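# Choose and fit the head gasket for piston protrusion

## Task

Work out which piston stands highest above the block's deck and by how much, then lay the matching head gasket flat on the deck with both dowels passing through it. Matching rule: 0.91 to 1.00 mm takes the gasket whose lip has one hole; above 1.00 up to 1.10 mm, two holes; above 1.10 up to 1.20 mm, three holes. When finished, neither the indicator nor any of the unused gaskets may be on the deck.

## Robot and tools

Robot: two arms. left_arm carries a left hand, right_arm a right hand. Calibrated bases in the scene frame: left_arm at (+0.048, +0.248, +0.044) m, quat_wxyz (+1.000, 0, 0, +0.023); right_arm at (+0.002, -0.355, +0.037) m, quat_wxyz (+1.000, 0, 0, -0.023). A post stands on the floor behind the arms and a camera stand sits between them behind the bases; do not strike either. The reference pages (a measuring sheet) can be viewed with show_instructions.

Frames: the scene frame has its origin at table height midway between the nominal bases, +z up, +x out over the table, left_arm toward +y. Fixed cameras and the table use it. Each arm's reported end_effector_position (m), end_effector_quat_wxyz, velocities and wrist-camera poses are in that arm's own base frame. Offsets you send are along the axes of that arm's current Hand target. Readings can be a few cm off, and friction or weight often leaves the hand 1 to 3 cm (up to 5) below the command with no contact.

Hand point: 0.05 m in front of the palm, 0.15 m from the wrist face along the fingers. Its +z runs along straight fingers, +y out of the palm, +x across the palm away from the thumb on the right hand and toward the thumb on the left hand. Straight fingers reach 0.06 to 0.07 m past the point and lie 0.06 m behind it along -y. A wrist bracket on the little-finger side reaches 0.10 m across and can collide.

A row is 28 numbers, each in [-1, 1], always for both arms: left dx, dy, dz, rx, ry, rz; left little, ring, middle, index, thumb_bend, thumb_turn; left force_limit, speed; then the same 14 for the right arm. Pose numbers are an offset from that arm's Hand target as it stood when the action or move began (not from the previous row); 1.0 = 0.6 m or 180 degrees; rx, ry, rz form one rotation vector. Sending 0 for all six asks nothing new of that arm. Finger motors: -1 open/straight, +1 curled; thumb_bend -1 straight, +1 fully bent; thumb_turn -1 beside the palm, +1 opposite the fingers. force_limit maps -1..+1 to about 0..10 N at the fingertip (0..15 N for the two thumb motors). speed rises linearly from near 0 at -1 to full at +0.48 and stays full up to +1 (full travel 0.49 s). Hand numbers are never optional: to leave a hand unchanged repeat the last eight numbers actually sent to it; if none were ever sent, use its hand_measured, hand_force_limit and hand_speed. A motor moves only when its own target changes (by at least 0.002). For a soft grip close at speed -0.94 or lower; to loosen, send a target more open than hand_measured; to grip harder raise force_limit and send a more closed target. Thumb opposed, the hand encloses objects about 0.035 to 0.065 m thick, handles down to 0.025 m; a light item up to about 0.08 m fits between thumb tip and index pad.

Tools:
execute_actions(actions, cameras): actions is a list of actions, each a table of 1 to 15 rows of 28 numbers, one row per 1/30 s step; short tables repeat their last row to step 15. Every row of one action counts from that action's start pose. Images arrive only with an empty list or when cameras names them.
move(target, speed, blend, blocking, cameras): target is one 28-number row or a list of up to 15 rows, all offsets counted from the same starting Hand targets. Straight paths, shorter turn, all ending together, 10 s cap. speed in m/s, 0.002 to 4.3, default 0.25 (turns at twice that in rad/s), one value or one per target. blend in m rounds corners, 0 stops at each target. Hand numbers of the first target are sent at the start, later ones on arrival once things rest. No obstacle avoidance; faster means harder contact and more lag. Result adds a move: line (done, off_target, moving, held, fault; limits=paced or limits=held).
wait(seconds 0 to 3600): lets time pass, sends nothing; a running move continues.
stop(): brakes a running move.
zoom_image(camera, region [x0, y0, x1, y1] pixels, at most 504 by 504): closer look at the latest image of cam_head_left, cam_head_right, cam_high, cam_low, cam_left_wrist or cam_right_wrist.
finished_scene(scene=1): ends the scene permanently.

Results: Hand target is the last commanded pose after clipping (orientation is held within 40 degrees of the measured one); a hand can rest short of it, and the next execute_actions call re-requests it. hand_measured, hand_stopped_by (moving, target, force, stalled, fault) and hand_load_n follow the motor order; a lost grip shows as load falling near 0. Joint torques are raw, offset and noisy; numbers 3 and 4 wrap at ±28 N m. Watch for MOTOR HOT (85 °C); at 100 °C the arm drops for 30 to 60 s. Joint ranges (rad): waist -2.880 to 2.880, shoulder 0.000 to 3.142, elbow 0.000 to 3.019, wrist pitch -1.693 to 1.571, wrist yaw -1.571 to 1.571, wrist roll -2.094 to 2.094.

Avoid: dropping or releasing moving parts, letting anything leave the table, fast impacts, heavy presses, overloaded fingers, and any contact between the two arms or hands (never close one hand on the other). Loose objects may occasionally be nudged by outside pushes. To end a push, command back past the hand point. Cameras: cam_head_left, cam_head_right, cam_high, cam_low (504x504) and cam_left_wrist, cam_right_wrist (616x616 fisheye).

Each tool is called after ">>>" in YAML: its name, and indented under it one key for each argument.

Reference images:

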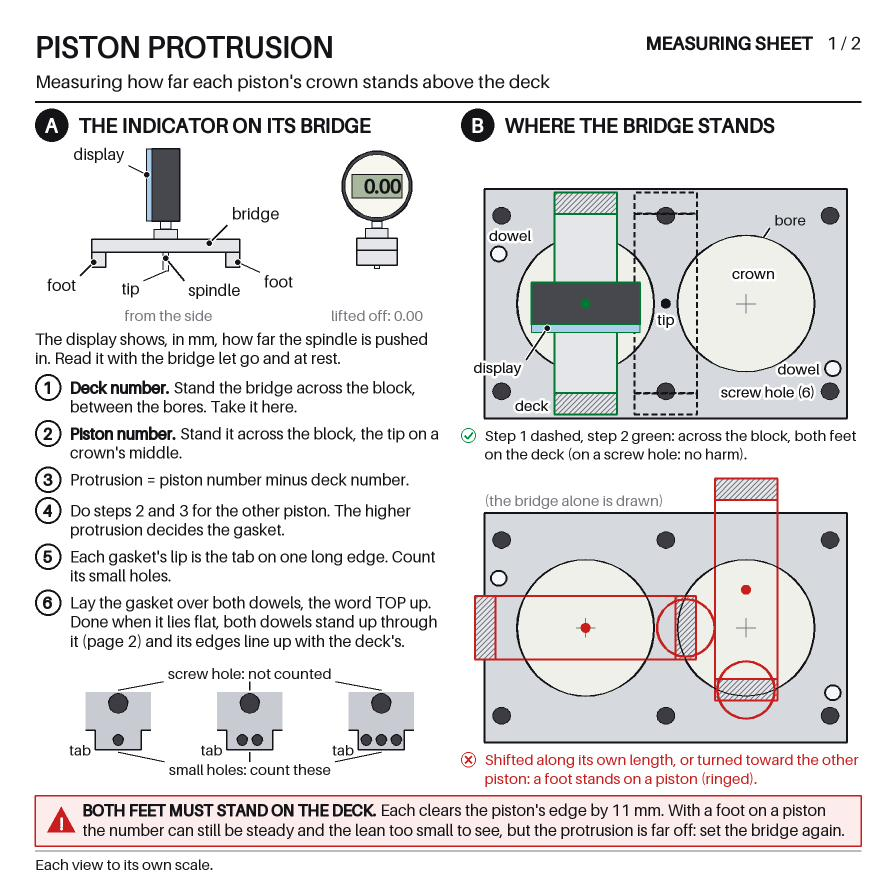

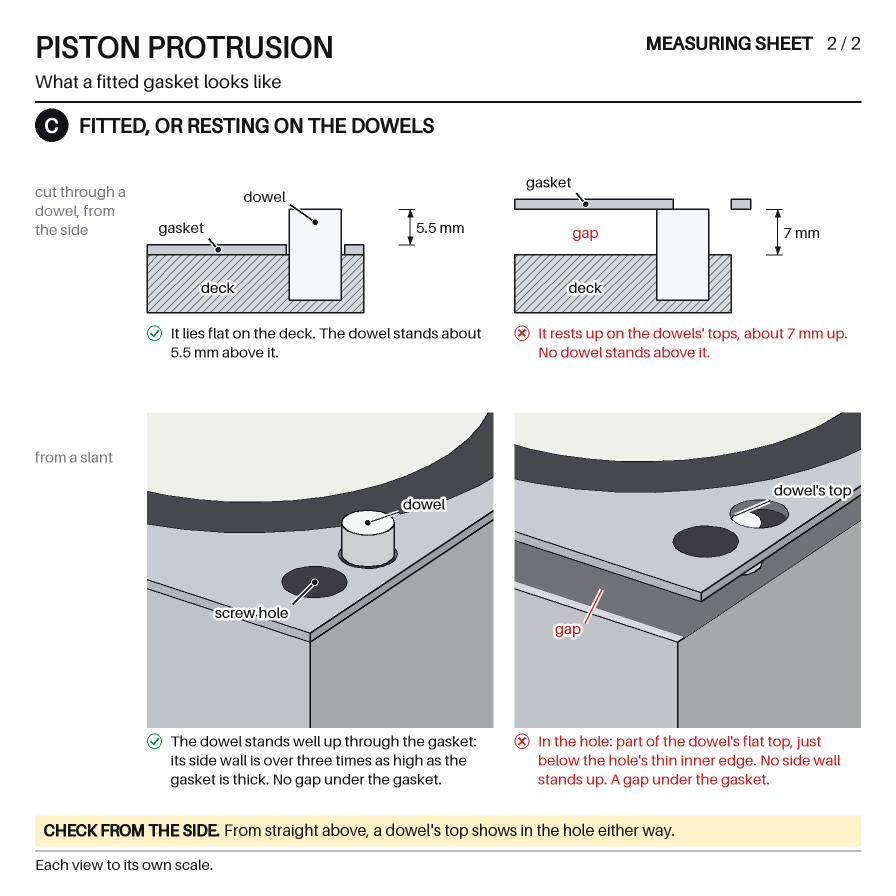

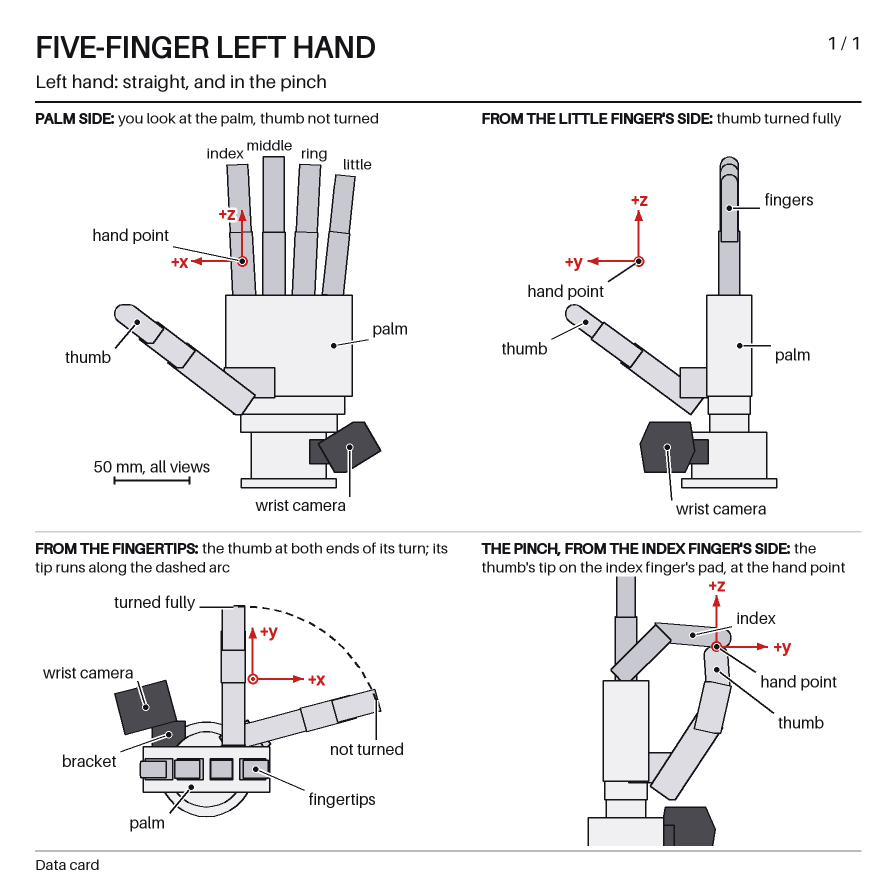

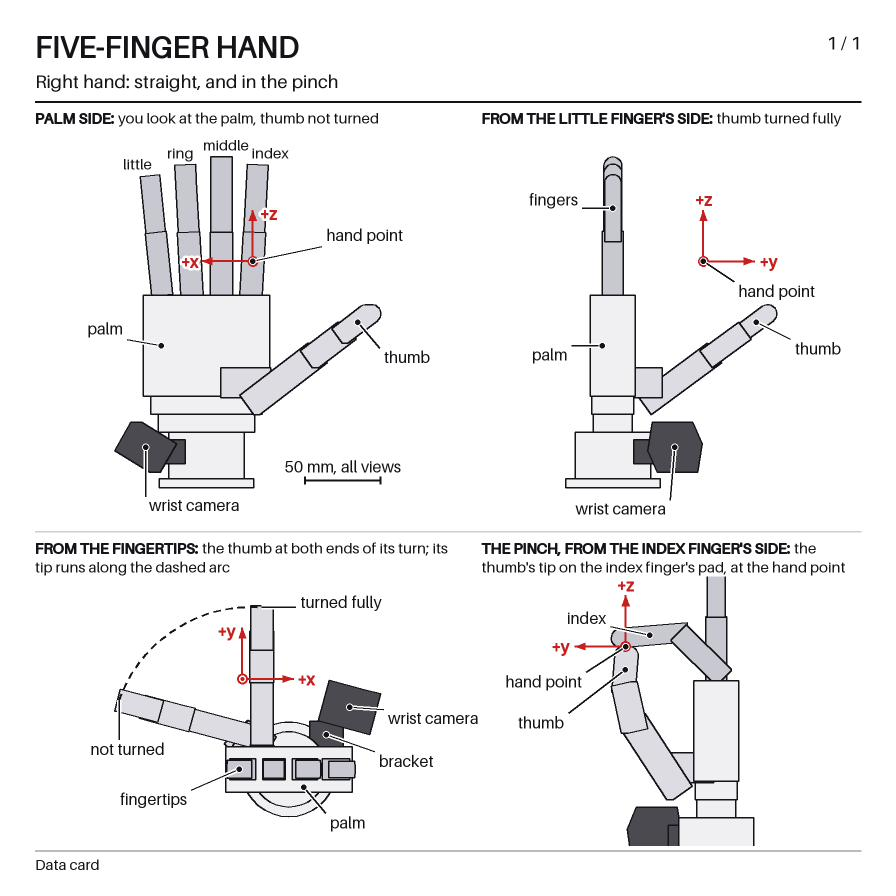

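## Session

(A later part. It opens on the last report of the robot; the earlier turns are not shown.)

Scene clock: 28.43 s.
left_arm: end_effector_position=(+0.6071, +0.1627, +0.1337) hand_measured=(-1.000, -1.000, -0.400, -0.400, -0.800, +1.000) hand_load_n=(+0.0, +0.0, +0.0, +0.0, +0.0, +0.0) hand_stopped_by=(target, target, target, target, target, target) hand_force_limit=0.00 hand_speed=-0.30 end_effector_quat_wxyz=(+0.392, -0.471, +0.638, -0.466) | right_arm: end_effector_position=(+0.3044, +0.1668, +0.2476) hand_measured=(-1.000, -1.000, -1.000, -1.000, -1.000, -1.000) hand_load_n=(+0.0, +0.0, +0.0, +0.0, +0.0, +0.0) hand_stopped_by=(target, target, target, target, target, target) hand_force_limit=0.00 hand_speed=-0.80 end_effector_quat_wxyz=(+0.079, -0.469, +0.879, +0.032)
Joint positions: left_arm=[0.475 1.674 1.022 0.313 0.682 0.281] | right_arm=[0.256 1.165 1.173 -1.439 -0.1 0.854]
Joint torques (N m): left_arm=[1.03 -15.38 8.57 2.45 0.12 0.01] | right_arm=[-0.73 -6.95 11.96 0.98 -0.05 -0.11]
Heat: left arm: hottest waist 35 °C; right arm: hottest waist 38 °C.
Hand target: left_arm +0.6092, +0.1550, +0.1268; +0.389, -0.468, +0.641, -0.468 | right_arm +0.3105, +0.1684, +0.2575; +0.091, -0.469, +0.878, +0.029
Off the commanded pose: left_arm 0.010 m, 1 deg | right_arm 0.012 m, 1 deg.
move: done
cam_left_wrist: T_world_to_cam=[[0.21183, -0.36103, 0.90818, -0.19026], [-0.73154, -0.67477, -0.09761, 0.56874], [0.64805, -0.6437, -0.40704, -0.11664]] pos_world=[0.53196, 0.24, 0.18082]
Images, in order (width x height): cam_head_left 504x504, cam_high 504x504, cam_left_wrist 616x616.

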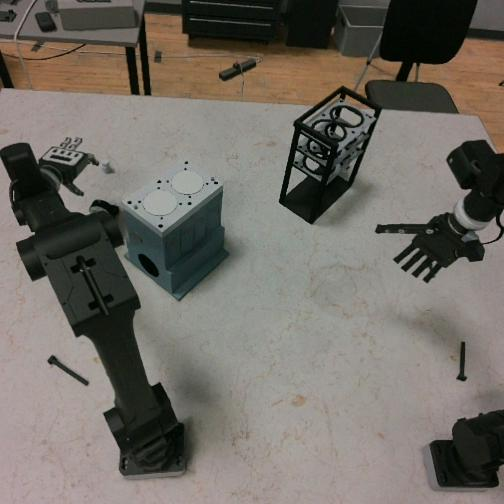

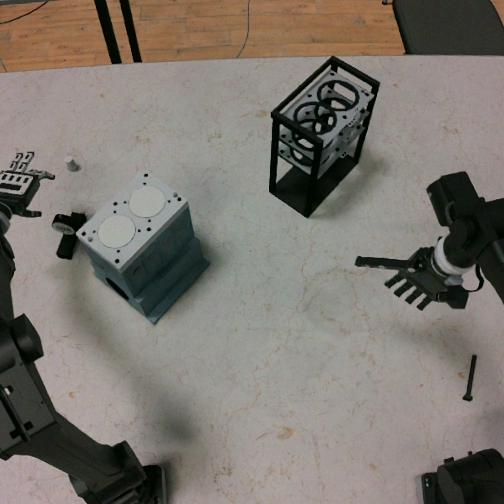

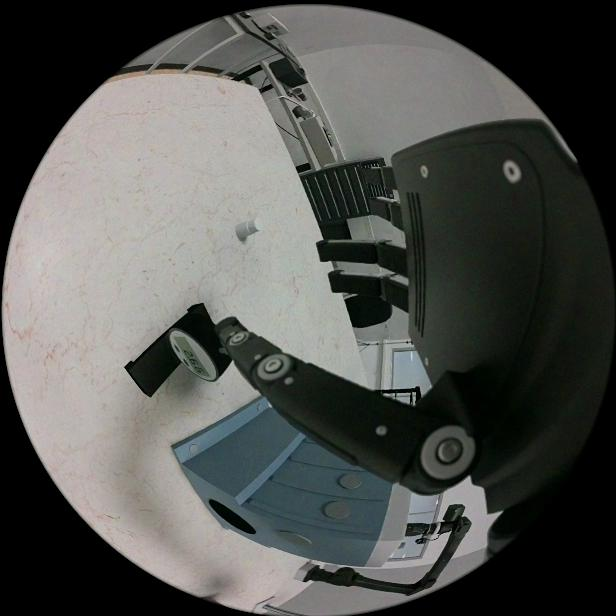

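>>> move:
  target:
    - [0.0345,0.0578,-0.0043,0,0,0,-1,-1,-0.4,-0.4,-0.8,1,0.0,-0.3,0,0,0,0,0,0,-1,-1,-1,-1,-1,-1,0.0,-0.8]
  speed: 0.1
  cameras: ["cam_high","cam_head_left","cam_left_wrist"]

>>> zoom_image:
  camera: "cam_head_left"
  region: [20, 130, 140, 250]

>>> zoom_image:
  camera: "cam_high"
  region: [0, 150, 120, 270]

>>> zoom_image:
  camera: "cam_left_wrist"
  region: [100, 220, 400, 520]

Scene clock: 30.40 s.
left_arm: end_effector_position=(+0.5933, +0.1478, +0.1050) hand_measured=(-1.000, -1.000, -0.400, -0.400, -0.800, +1.000) hand_load_n=(+0.0, +0.0, +0.0, +0.0, +0.0, +0.0) hand_stopped_by=(target, target, target, target, target, target) hand_force_limit=0.00 hand_speed=-0.30 end_effector_quat_wxyz=(+0.397, -0.466, +0.639, -0.466) | right_arm: end_effector_position=(+0.3044, +0.1668, +0.2476) hand_measured=(-1.000, -1.000, -1.000, -1.000, -1.000, -1.000) hand_load_n=(+0.0, +0.0, +0.0, +0.0, +0.0, +0.0) hand_stopped_by=(target, target, target, target, target, target) hand_force_limit=0.00 hand_speed=-0.80 end_effector_quat_wxyz=(+0.079, -0.469, +0.879, +0.032)
Joint positions: left_arm=[0.46 1.686 0.932 0.429 0.67 0.281] | right_arm=[0.256 1.165 1.173 -1.439 -0.1 0.854]
Joint torques (N m): left_arm=[1.08 -13.33 7.83 2.4 0.1 -0.04] | right_arm=[-0.62 -7 12.01 1.01 -0.07 -0.11]
Heat: left arm: hottest waist 35 °C; right arm: hottest waist 38 °C.
Hand target: left_arm +0.5932, +0.1400, +0.0927; +0.389, -0.468, +0.641, -0.468 | right_arm +0.3105, +0.1684, +0.2575; +0.091, -0.469, +0.878, +0.029
Off the commanded pose: left_arm 0.014 m, 1 deg | right_arm 0.012 m, 1 deg.
move: off_target (left_arm)
cam_left_wrist: T_world_to_cam=[[0.20098, -0.37066, 0.90676, -0.15865], [-0.73242, -0.67155, -0.11218, 0.54736], [0.65052, -0.64158, -0.40645, -0.13076]] pos_world=[0.51784, 0.22489, 0.15212]
Images, in order (width x height): cam_head_left 504x504, cam_high 504x504, cam_left_wrist 616x616.

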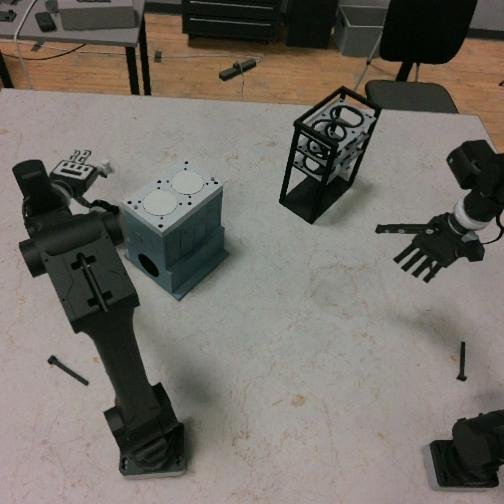

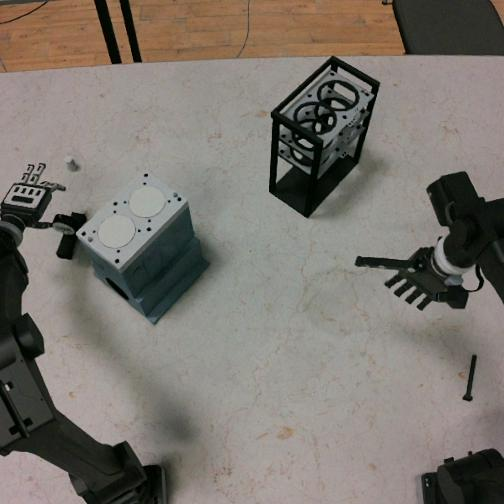

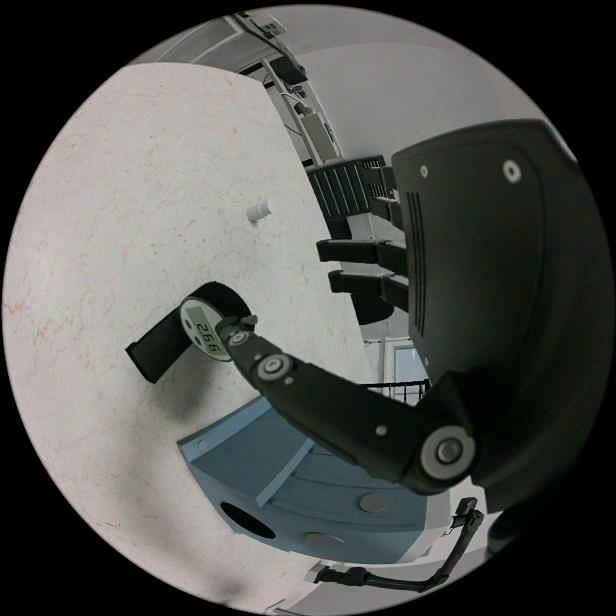

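Scaled by 4.200 from the camera's image (finer frame: 720x720).

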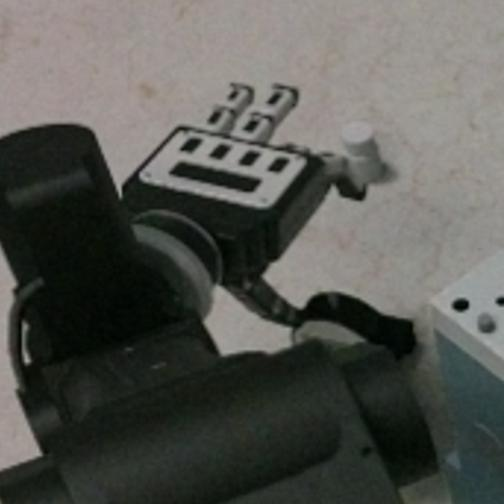

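Scaled by 4.200 from the camera's image (finer frame: 720x720).

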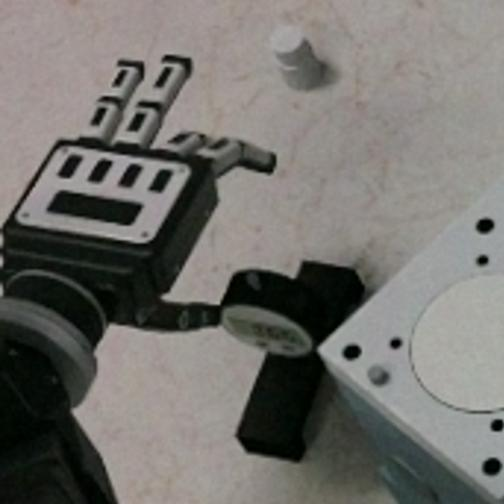

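Scaled by 1.680 from the camera's image (finer frame: 880x880).

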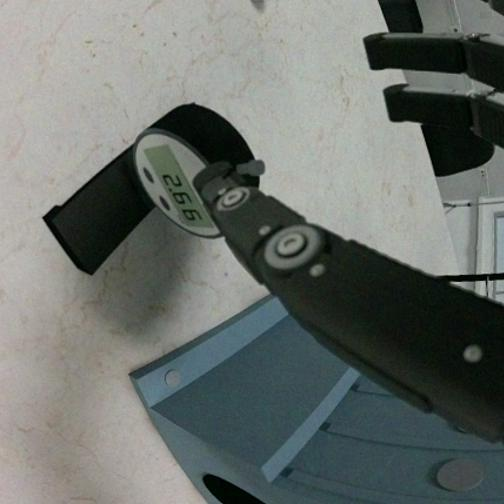

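>>> move:
  target:
    - [0.0038,0.0765,0.0168,-0.0167,0.0067,-0.0178,-1,-1,-0.4,-0.4,-0.8,1,0.0,-0.3,0,0,0,0,0,0,-1,-1,-1,-1,-1,-1,0.0,-0.8]
  speed: 0.08
  cameras: ["cam_high","cam_head_left","cam_left_wrist"]

>>> zoom_image:
  camera: "cam_high"
  region: [0, 150, 120, 270]

>>> zoom_image:
  camera: "cam_left_wrist"
  region: [100, 220, 400, 520]

Scene clock: 32.33 s.
left_arm: end_effector_position=(+0.5898, +0.1446, +0.0522) hand_measured=(-1.000, -1.000, -0.400, -0.400, -0.800, +1.000) hand_load_n=(+0.0, +0.0, +0.0, +0.0, +0.0, +0.0) hand_stopped_by=(target, target, target, target, target, target) hand_force_limit=0.00 hand_speed=-0.30 end_effector_quat_wxyz=(+0.361, -0.489, +0.645, -0.463) | right_arm: end_effector_position=(+0.3044, +0.1668, +0.2476) hand_measured=(-1.000, -1.000, -1.000, -1.000, -1.000, -1.000) hand_load_n=(+0.0, +0.0, +0.0, +0.0, +0.0, +0.0) hand_stopped_by=(target, target, target, target, target, target) hand_force_limit=0.00 hand_speed=-0.80 end_effector_quat_wxyz=(+0.079, -0.469, +0.879, +0.032)
Joint positions: left_arm=[0.46 1.782 0.932 0.44 0.678 0.28] | right_arm=[0.256 1.165 1.173 -1.439 -0.1 0.854]
Joint torques (N m): left_arm=[1.61 -14.62 7.9 2.4 0.32 -0.12] | right_arm=[-0.44 -7.12 12.01 0.96 -0.07 -0.11]
Heat: left arm: hottest waist 35 °C; right arm: hottest waist 37 °C.
Hand target: left_arm +0.5912, +0.1411, +0.0457; +0.356, -0.491, +0.643, -0.467 | right_arm +0.3105, +0.1684, +0.2575; +0.091, -0.469, +0.878, +0.029
Off the commanded pose: left_arm 0.007 m, 1 deg | right_arm 0.012 m, 1 deg.
move: done
cam_left_wrist: T_world_to_cam=[[0.26644, -0.33437, 0.90399, -0.15485], [-0.74268, -0.66903, -0.02857, 0.53812], [0.61435, -0.66377, -0.42659, -0.12638]] pos_world=[0.51856, 0.22435, 0.10144]
Images, in order (width x height): cam_head_left 504x504, cam_high 504x504, cam_left_wrist 616x616.

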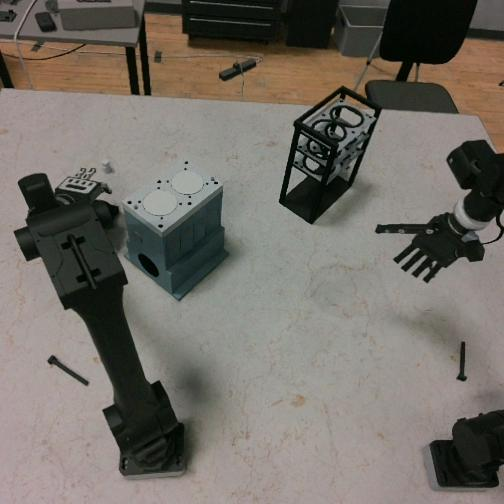

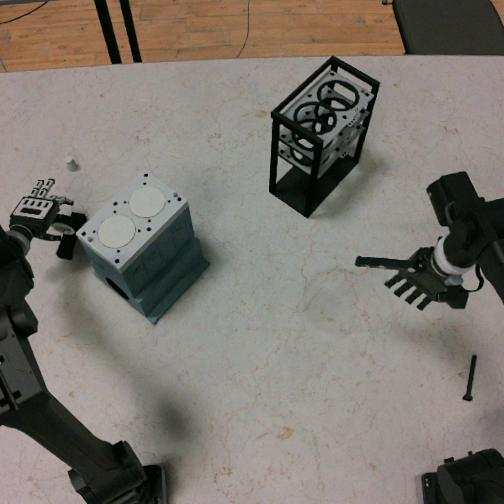

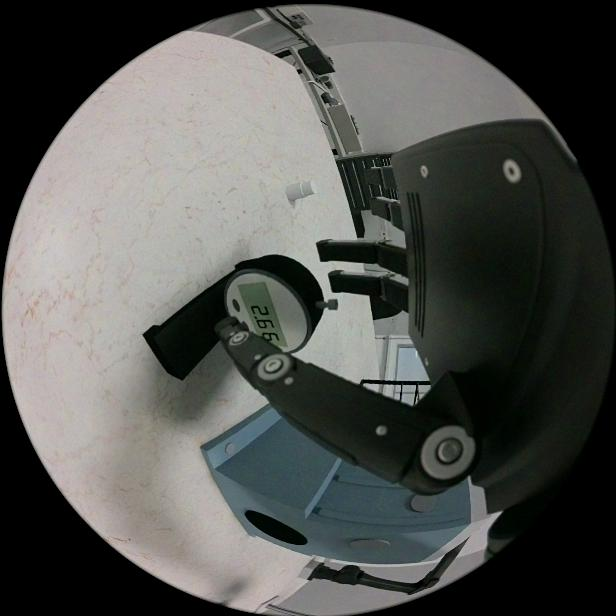

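Scaled by 4.200 from the camera's image (finer frame: 720x720).

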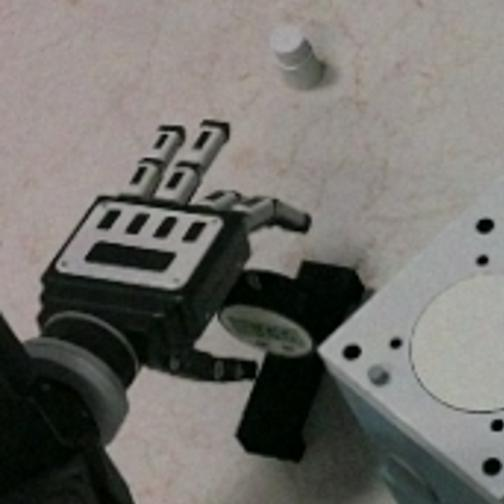

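Scaled by 1.680 from the camera's image (finer frame: 880x880).

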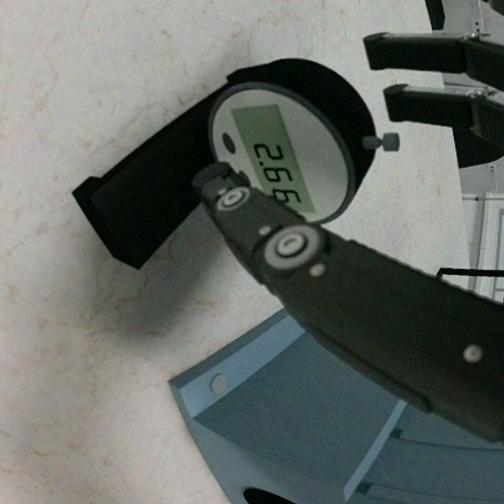

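>>> zoom_image:
  camera: "cam_high"
  region: [40, 190, 100, 250]

>>> zoom_image:
  camera: "cam_left_wrist"
  region: [200, 240, 350, 390]

>>> wait:
  seconds: 0
  cameras: ["all"]

>>> zoom_image:
  camera: "cam_head_right"
  region: [0, 100, 140, 240]

Scaled by 8.400 from the camera's image (finer frame: 720x720).

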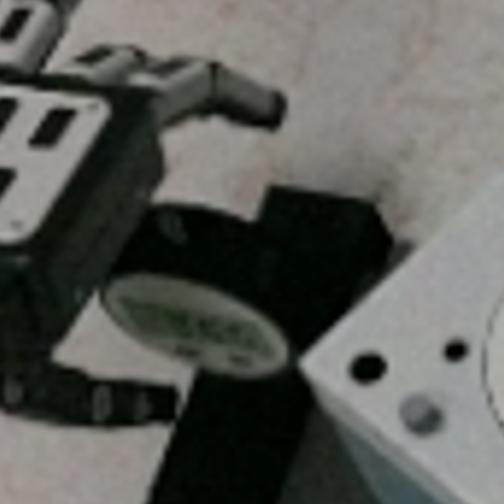

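Scaled by 3.360 from the camera's image (finer frame: 880x880).

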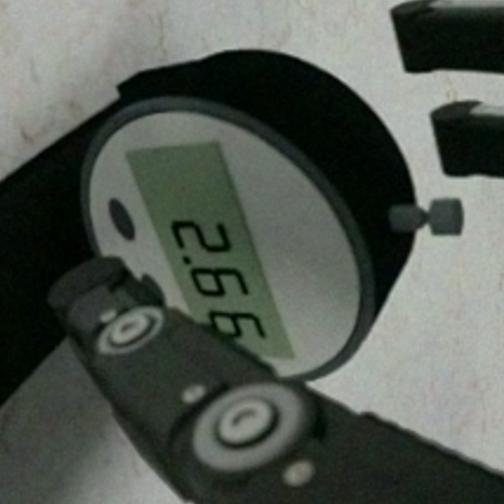

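Scene clock: 35.87 s.
left_arm: end_effector_position=(+0.5898, +0.1446, +0.0522) hand_measured=(-1.000, -1.000, -0.400, -0.400, -0.800, +1.000) hand_load_n=(+0.0, +0.0, +0.0, +0.0, +0.0, +0.0) hand_stopped_by=(target, target, target, target, target, target) hand_force_limit=0.00 hand_speed=-0.30 end_effector_quat_wxyz=(+0.361, -0.489, +0.645, -0.463) | right_arm: end_effector_position=(+0.3044, +0.1668, +0.2476) hand_measured=(-1.000, -1.000, -1.000, -1.000, -1.000, -1.000) hand_load_n=(+0.0, +0.0, +0.0, +0.0, +0.0, +0.0) hand_stopped_by=(target, target, target, target, target, target) hand_force_limit=0.00 hand_speed=-0.80 end_effector_quat_wxyz=(+0.079, -0.469, +0.879, +0.032)
Joint positions: left_arm=[0.46 1.782 0.932 0.44 0.678 0.28] | right_arm=[0.256 1.165 1.173 -1.439 -0.1 0.854]
Joint torques (N m): left_arm=[1.55 -14.39 7.88 2.4 0.32 -0.11] | right_arm=[-0.5 -7.24 12 1.03 -0.06 -0.1]
Heat: left arm: hottest waist 35 °C; right arm: hottest waist 37 °C.
Hand target: left_arm +0.5912, +0.1411, +0.0457; +0.356, -0.491, +0.643, -0.467 | right_arm +0.3105, +0.1684, +0.2575; +0.091, -0.469, +0.878, +0.029
Off the commanded pose: left_arm 0.007 m, 1 deg | right_arm 0.012 m, 1 deg.
cam_left_wrist: T_world_to_cam=[[0.26644, -0.33437, 0.90399, -0.15485], [-0.74268, -0.66903, -0.02857, 0.53812], [0.61435, -0.66377, -0.42659, -0.12638]] pos_world=[0.51856, 0.22435, 0.10144]

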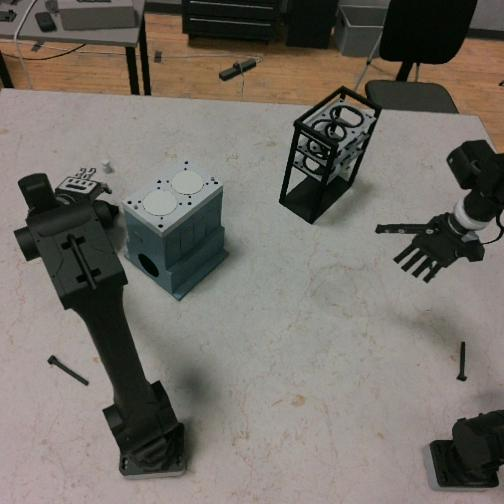

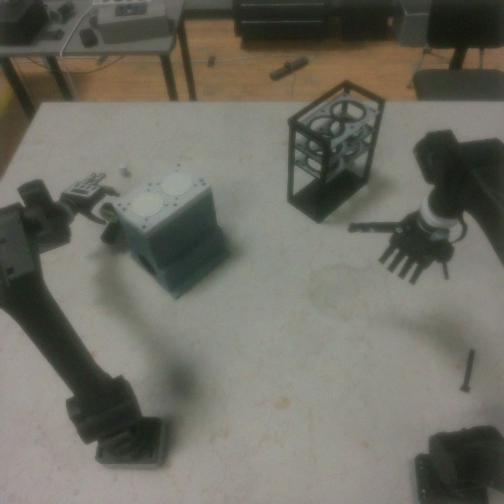

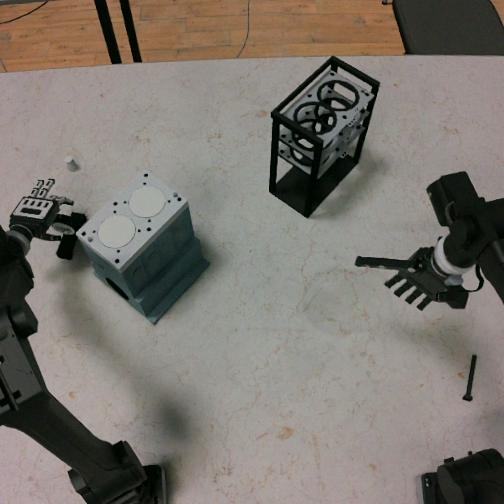

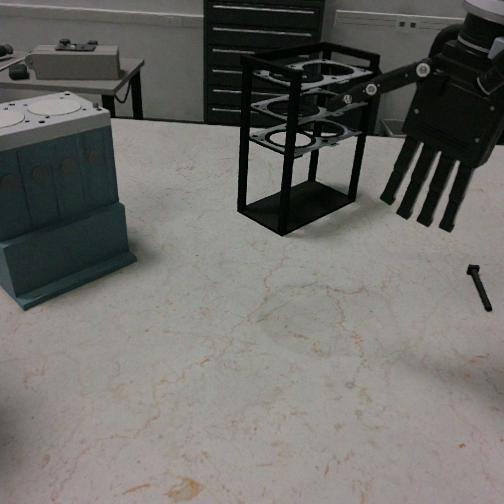

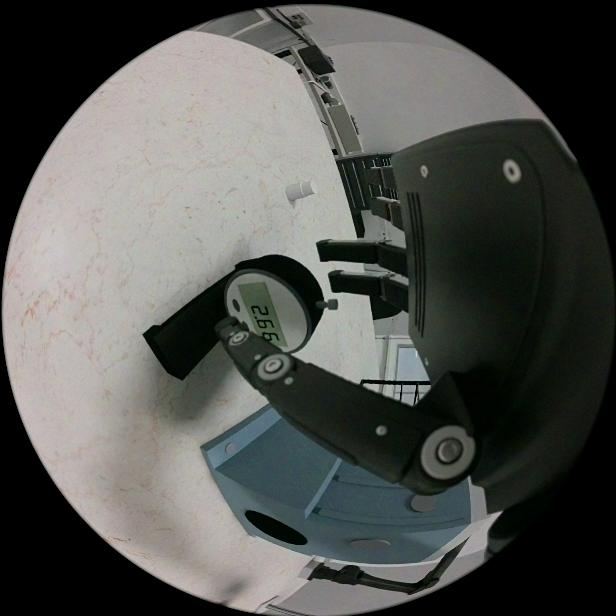

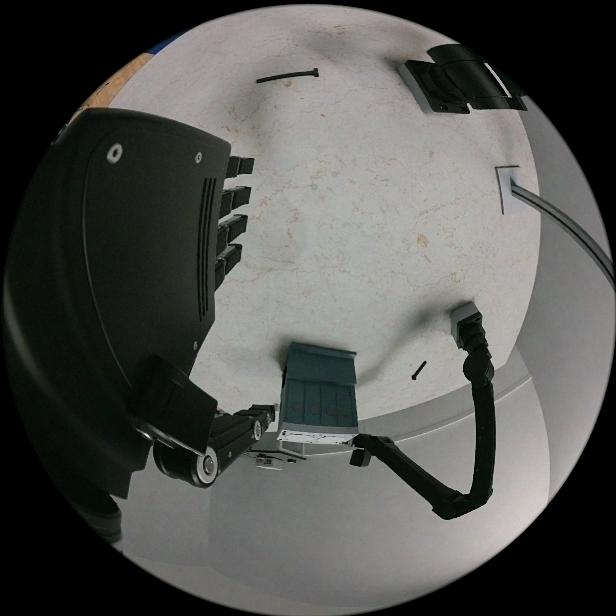

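Scaled by 3.600 from the camera's image (finer frame: 720x720).

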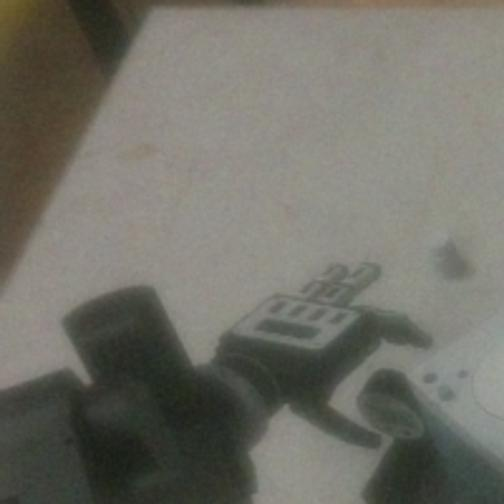

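>>> zoom_image:
  camera: "cam_left_wrist"
  region: [130, 250, 260, 390]

Scaled by 3.600 from the camera's image (finer frame: 880x880).

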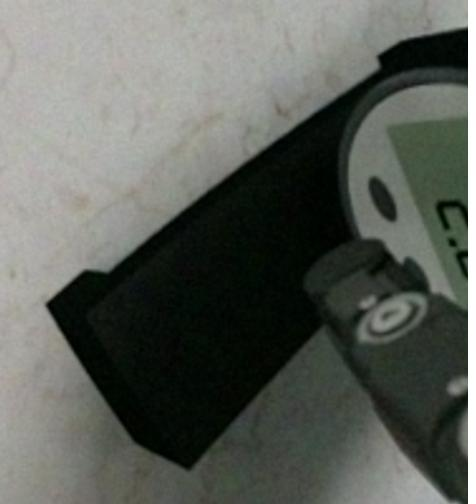

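>>> move:
  target:
    - [0.0083,0.0333,0.0108,0,0,0,-1,-1,-0.4,-0.4,-0.8,1,0.0,-0.3,0,0,0,0,0,0,-1,-1,-1,-1,-1,-1,0.0,-0.8]
  speed: 0.06
  cameras: ["cam_high","cam_head_right","cam_left_wrist"]

>>> zoom_image:
  camera: "cam_high"
  region: [40, 190, 100, 250]

>>> zoom_image:
  camera: "cam_left_wrist"
  region: [130, 230, 370, 430]

Scene clock: 41.27 s.
left_arm: end_effector_position=(+0.5911, +0.1455, +0.0359) hand_measured=(-1.000, -1.000, -0.400, -0.400, -0.800, +1.000) hand_load_n=(+0.0, +0.0, +0.0, +0.0, +0.0, +0.0) hand_stopped_by=(target, target, target, target, target, target) hand_force_limit=0.00 hand_speed=-0.30 end_effector_quat_wxyz=(+0.366, -0.487, +0.643, -0.464) | right_arm: end_effector_position=(+0.3044, +0.1668, +0.2476) hand_measured=(-1.000, -1.000, -1.000, -1.000, -1.000, -1.000) hand_load_n=(+0.0, +0.0, +0.0, +0.0, +0.0, +0.0) hand_stopped_by=(target, target, target, target, target, target) hand_force_limit=0.00 hand_speed=-0.80 end_effector_quat_wxyz=(+0.079, -0.469, +0.879, +0.032)
Joint positions: left_arm=[0.46 1.822 0.923 0.503 0.675 0.276] | right_arm=[0.256 1.165 1.173 -1.439 -0.1 0.854]
Joint torques (N m): left_arm=[1.03 -14.62 6.75 2.4 0.14 -0.12] | right_arm=[-0.62 -7.06 11.96 1.05 -0.06 -0.11]
Motor temperatures (°C): left_arm=[35 30 35 31 30 29] | right_arm=[37 29 36 28 25 35]
Heat: left arm: hottest waist 35 °C; right arm: hottest waist 37 °C.
Hand target: left_arm +0.5899, +0.1363, +0.0248; +0.356, -0.491, +0.643, -0.467 | right_arm +0.3105, +0.1684, +0.2575; +0.091, -0.469, +0.878, +0.029
Off the commanded pose: left_arm 0.015 m, 1 deg | right_arm 0.012 m, 1 deg.
move: off_target (left_arm)
cam_left_wrist: T_world_to_cam=[[0.2586, -0.33654, 0.90546, -0.13543], [-0.73999, -0.67153, -0.03826, 0.53833], [0.62092, -0.66014, -0.42269, -0.13812]] pos_world=[0.51914, 0.22475, 0.08484]
Images, in order (width x height): cam_head_right 504x504, cam_high 504x504, cam_left_wrist 616x616.

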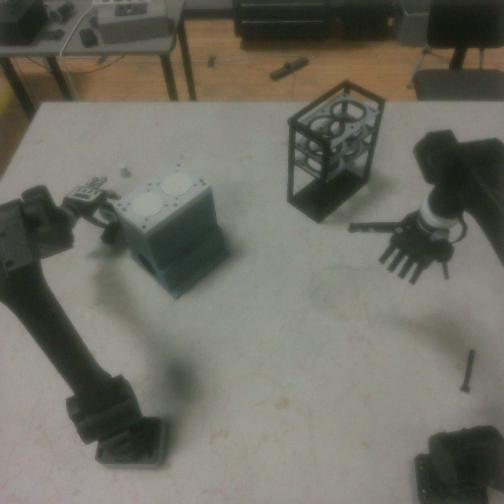

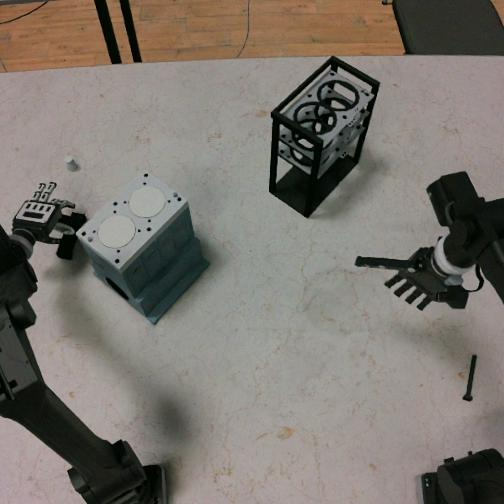

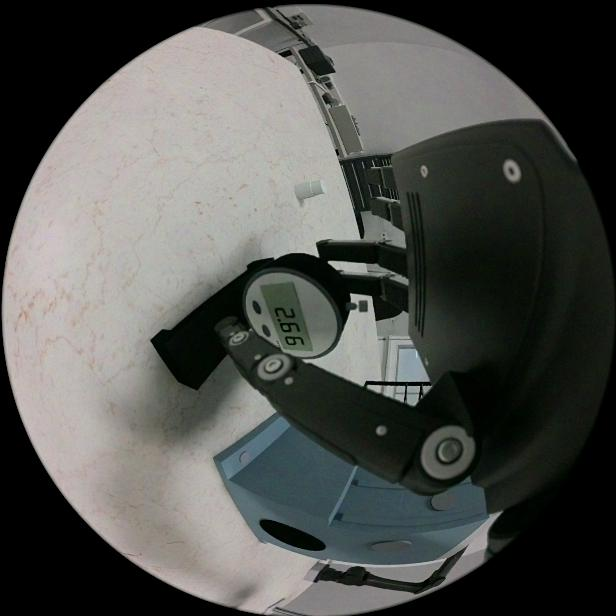

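Scaled by 8.400 from the camera's image (finer frame: 720x720).

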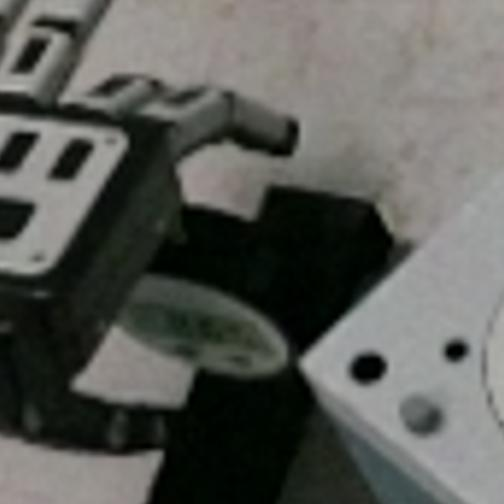

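Scaled by 2.100 from the camera's image (finer frame: 880x880).

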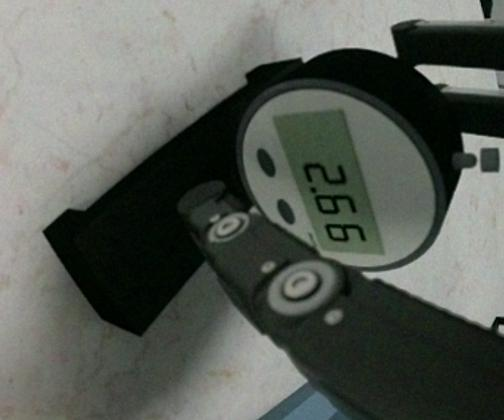

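>>> move:
  target:
    - [0.0167,0.0063,0.002,0,0,0,-1,-1,-0.4,-0.4,-0.8,1,0.0,-0.3,0,0,0,0,0,0,-1,-1,-1,-1,-1,-1,0.0,-0.8]
  speed: 0.06
  cameras: ["cam_high","cam_head_right","cam_left_wrist"]

>>> zoom_image:
  camera: "cam_high"
  region: [40, 190, 100, 250]

>>> zoom_image:
  camera: "cam_left_wrist"
  region: [130, 230, 370, 430]

Scene clock: 42.63 s.
left_arm: end_effector_position=(+0.5892, +0.1347, +0.0314) hand_measured=(-1.000, -1.000, -0.400, -0.400, -0.800, +1.000) hand_load_n=(+0.0, +0.0, +0.0, +0.0, +0.0, +0.0) hand_stopped_by=(target, target, target, target, target, target) hand_force_limit=0.00 hand_speed=-0.30 end_effector_quat_wxyz=(+0.365, -0.486, +0.644, -0.464) | right_arm: end_effector_position=(+0.3044, +0.1668, +0.2476) hand_measured=(-1.000, -1.000, -1.000, -1.000, -1.000, -1.000) hand_load_n=(+0.0, +0.0, +0.0, +0.0, +0.0, +0.0) hand_stopped_by=(target, target, target, target, target, target) hand_force_limit=0.00 hand_speed=-0.80 end_effector_quat_wxyz=(+0.079, -0.469, +0.879, +0.032)
Joint positions: left_arm=[0.442 1.822 0.902 0.528 0.661 0.269] | right_arm=[0.256 1.165 1.173 -1.439 -0.1 0.854]
Joint torques (N m): left_arm=[1.14 -14.45 6.63 2.41 0.13 -0.12] | right_arm=[-0.5 -7.12 12.03 1.02 -0.07 -0.11]
Heat: left arm: hottest waist 35 °C; right arm: hottest waist 37 °C.
Hand target: left_arm +0.5873, +0.1265, +0.0208; +0.356, -0.491, +0.644, -0.467 | right_arm +0.3105, +0.1684, +0.2575; +0.091, -0.469, +0.878, +0.029
Off the commanded pose: left_arm 0.013 m, 1 deg | right_arm 0.012 m, 1 deg.
move: off_target (left_arm)
cam_left_wrist: T_world_to_cam=[[0.25797, -0.33714, 0.90542, -0.13394], [-0.74153, -0.66983, -0.03815, 0.5302], [0.61934, -0.66156, -0.4228, -0.14488]] pos_world=[0.51744, 0.21415, 0.08024]
Images, in order (width x height): cam_head_right 504x504, cam_high 504x504, cam_left_wrist 616x616.

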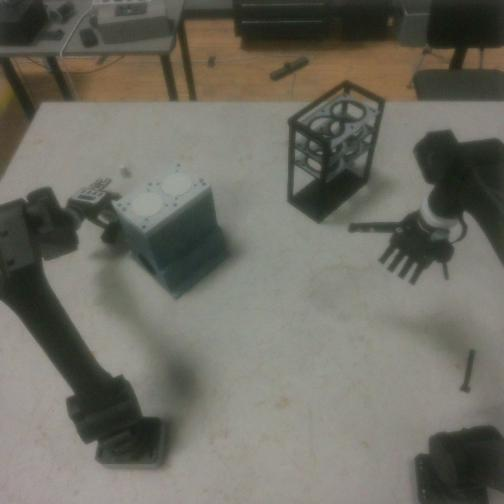

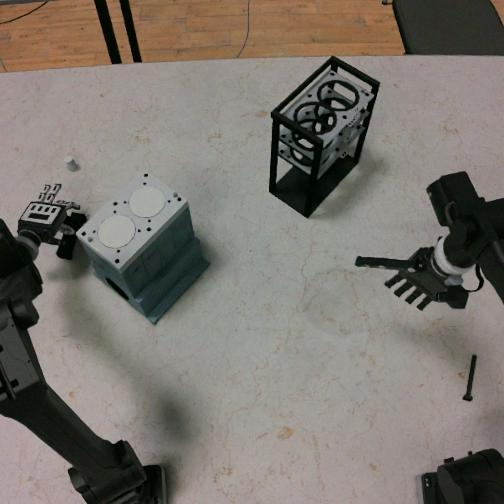

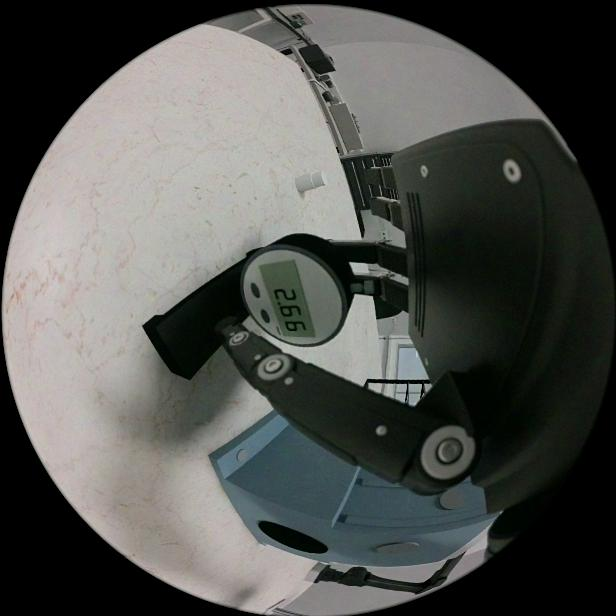

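Scaled by 8.400 from the camera's image (finer frame: 720x720).

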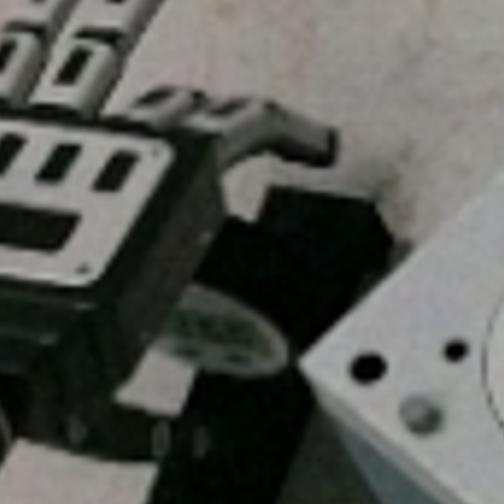

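Scaled by 2.100 from the camera's image (finer frame: 880x880).

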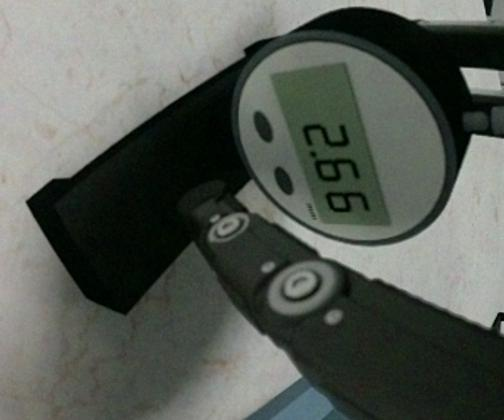

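>>> move:
  target:
    - [0,0,0,0,0,0,-1,-1,-0.08,-0.08,-0.8,1,-0.2,-0.8,0,0,0,0,0,0,-1,-1,-1,-1,-1,-1,0.0,-0.8]
  cameras: ["cam_high","cam_left_wrist"]

>>> zoom_image:
  camera: "cam_left_wrist"
  region: [130, 190, 410, 430]

>>> zoom_image:
  camera: "cam_high"
  region: [40, 190, 100, 250]

Scene clock: 44.27 s.
left_arm: end_effector_position=(+0.5892, +0.1346, +0.0314) hand_measured=(-1.000, -1.000, -0.080, -0.080, -0.800, +1.000) hand_load_n=(+0.0, +0.0, +0.0, +0.0, +0.0, +0.0) hand_stopped_by=(target, target, target, target, target, target) hand_force_limit=-0.20 hand_speed=-0.80 end_effector_quat_wxyz=(+0.365, -0.486, +0.644, -0.464) | right_arm: end_effector_position=(+0.3044, +0.1668, +0.2476) hand_measured=(-1.000, -1.000, -1.000, -1.000, -1.000, -1.000) hand_load_n=(+0.0, +0.0, +0.0, +0.0, +0.0, +0.0) hand_stopped_by=(target, target, target, target, target, target) hand_force_limit=0.00 hand_speed=-0.80 end_effector_quat_wxyz=(+0.079, -0.469, +0.879, +0.032)
Joint positions: left_arm=[0.442 1.822 0.902 0.528 0.661 0.268] | right_arm=[0.256 1.165 1.173 -1.439 -0.1 0.854]
Joint torques (N m): left_arm=[1.14 -14.39 6.61 2.4 0.13 -0.11] | right_arm=[-0.38 -7.12 12.03 1.02 -0.08 -0.11]
Heat: left arm: hottest waist 35 °C; right arm: hottest waist 37 °C.
Hand target: left_arm +0.5872, +0.1265, +0.0208; +0.356, -0.491, +0.643, -0.467 | right_arm +0.3105, +0.1684, +0.2575; +0.091, -0.469, +0.878, +0.029
Off the commanded pose: left_arm 0.014 m, 1 deg | right_arm 0.012 m, 1 deg.
move: done
cam_left_wrist: T_world_to_cam=[[0.2582, -0.33642, 0.90562, -0.13426], [-0.74135, -0.67007, -0.03755, 0.53004], [0.61947, -0.66168, -0.42242, -0.14501]] pos_world=[0.51744, 0.21405, 0.08024]

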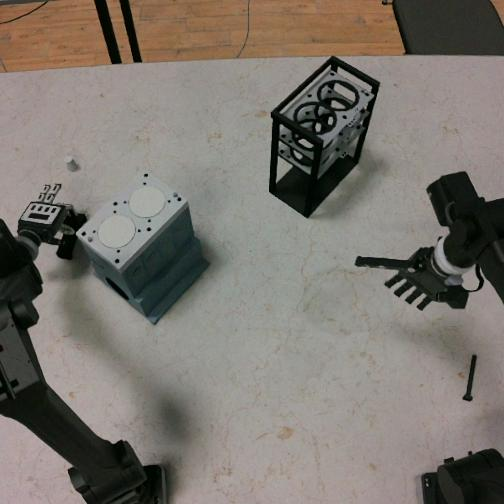

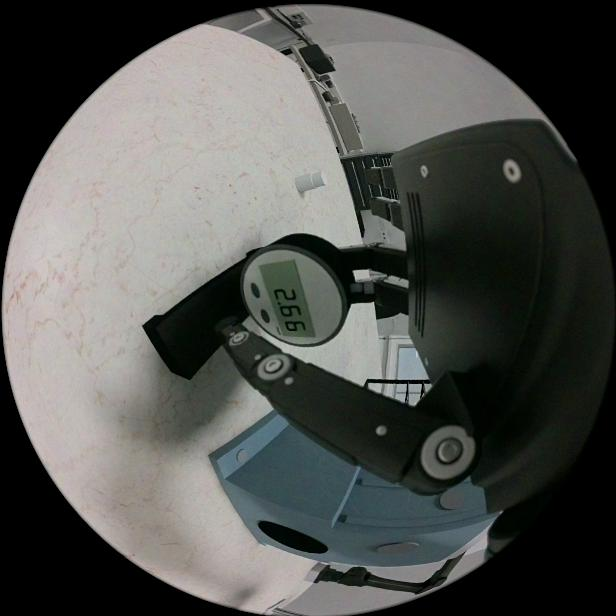

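Scaled by 1.800 from the camera's image (finer frame: 880x880).

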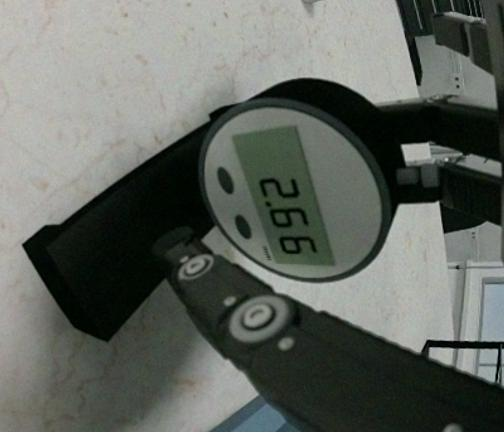

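Scaled by 8.400 from the camera's image (finer frame: 720x720).

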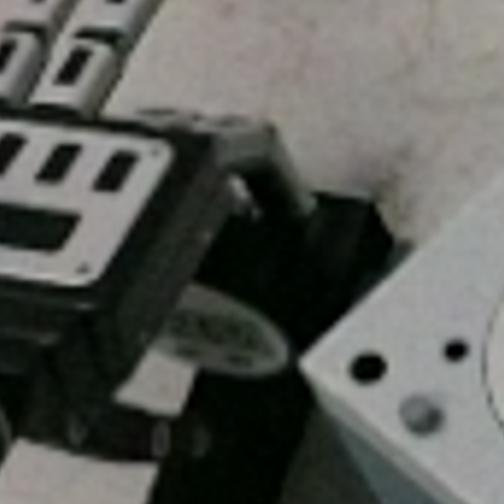

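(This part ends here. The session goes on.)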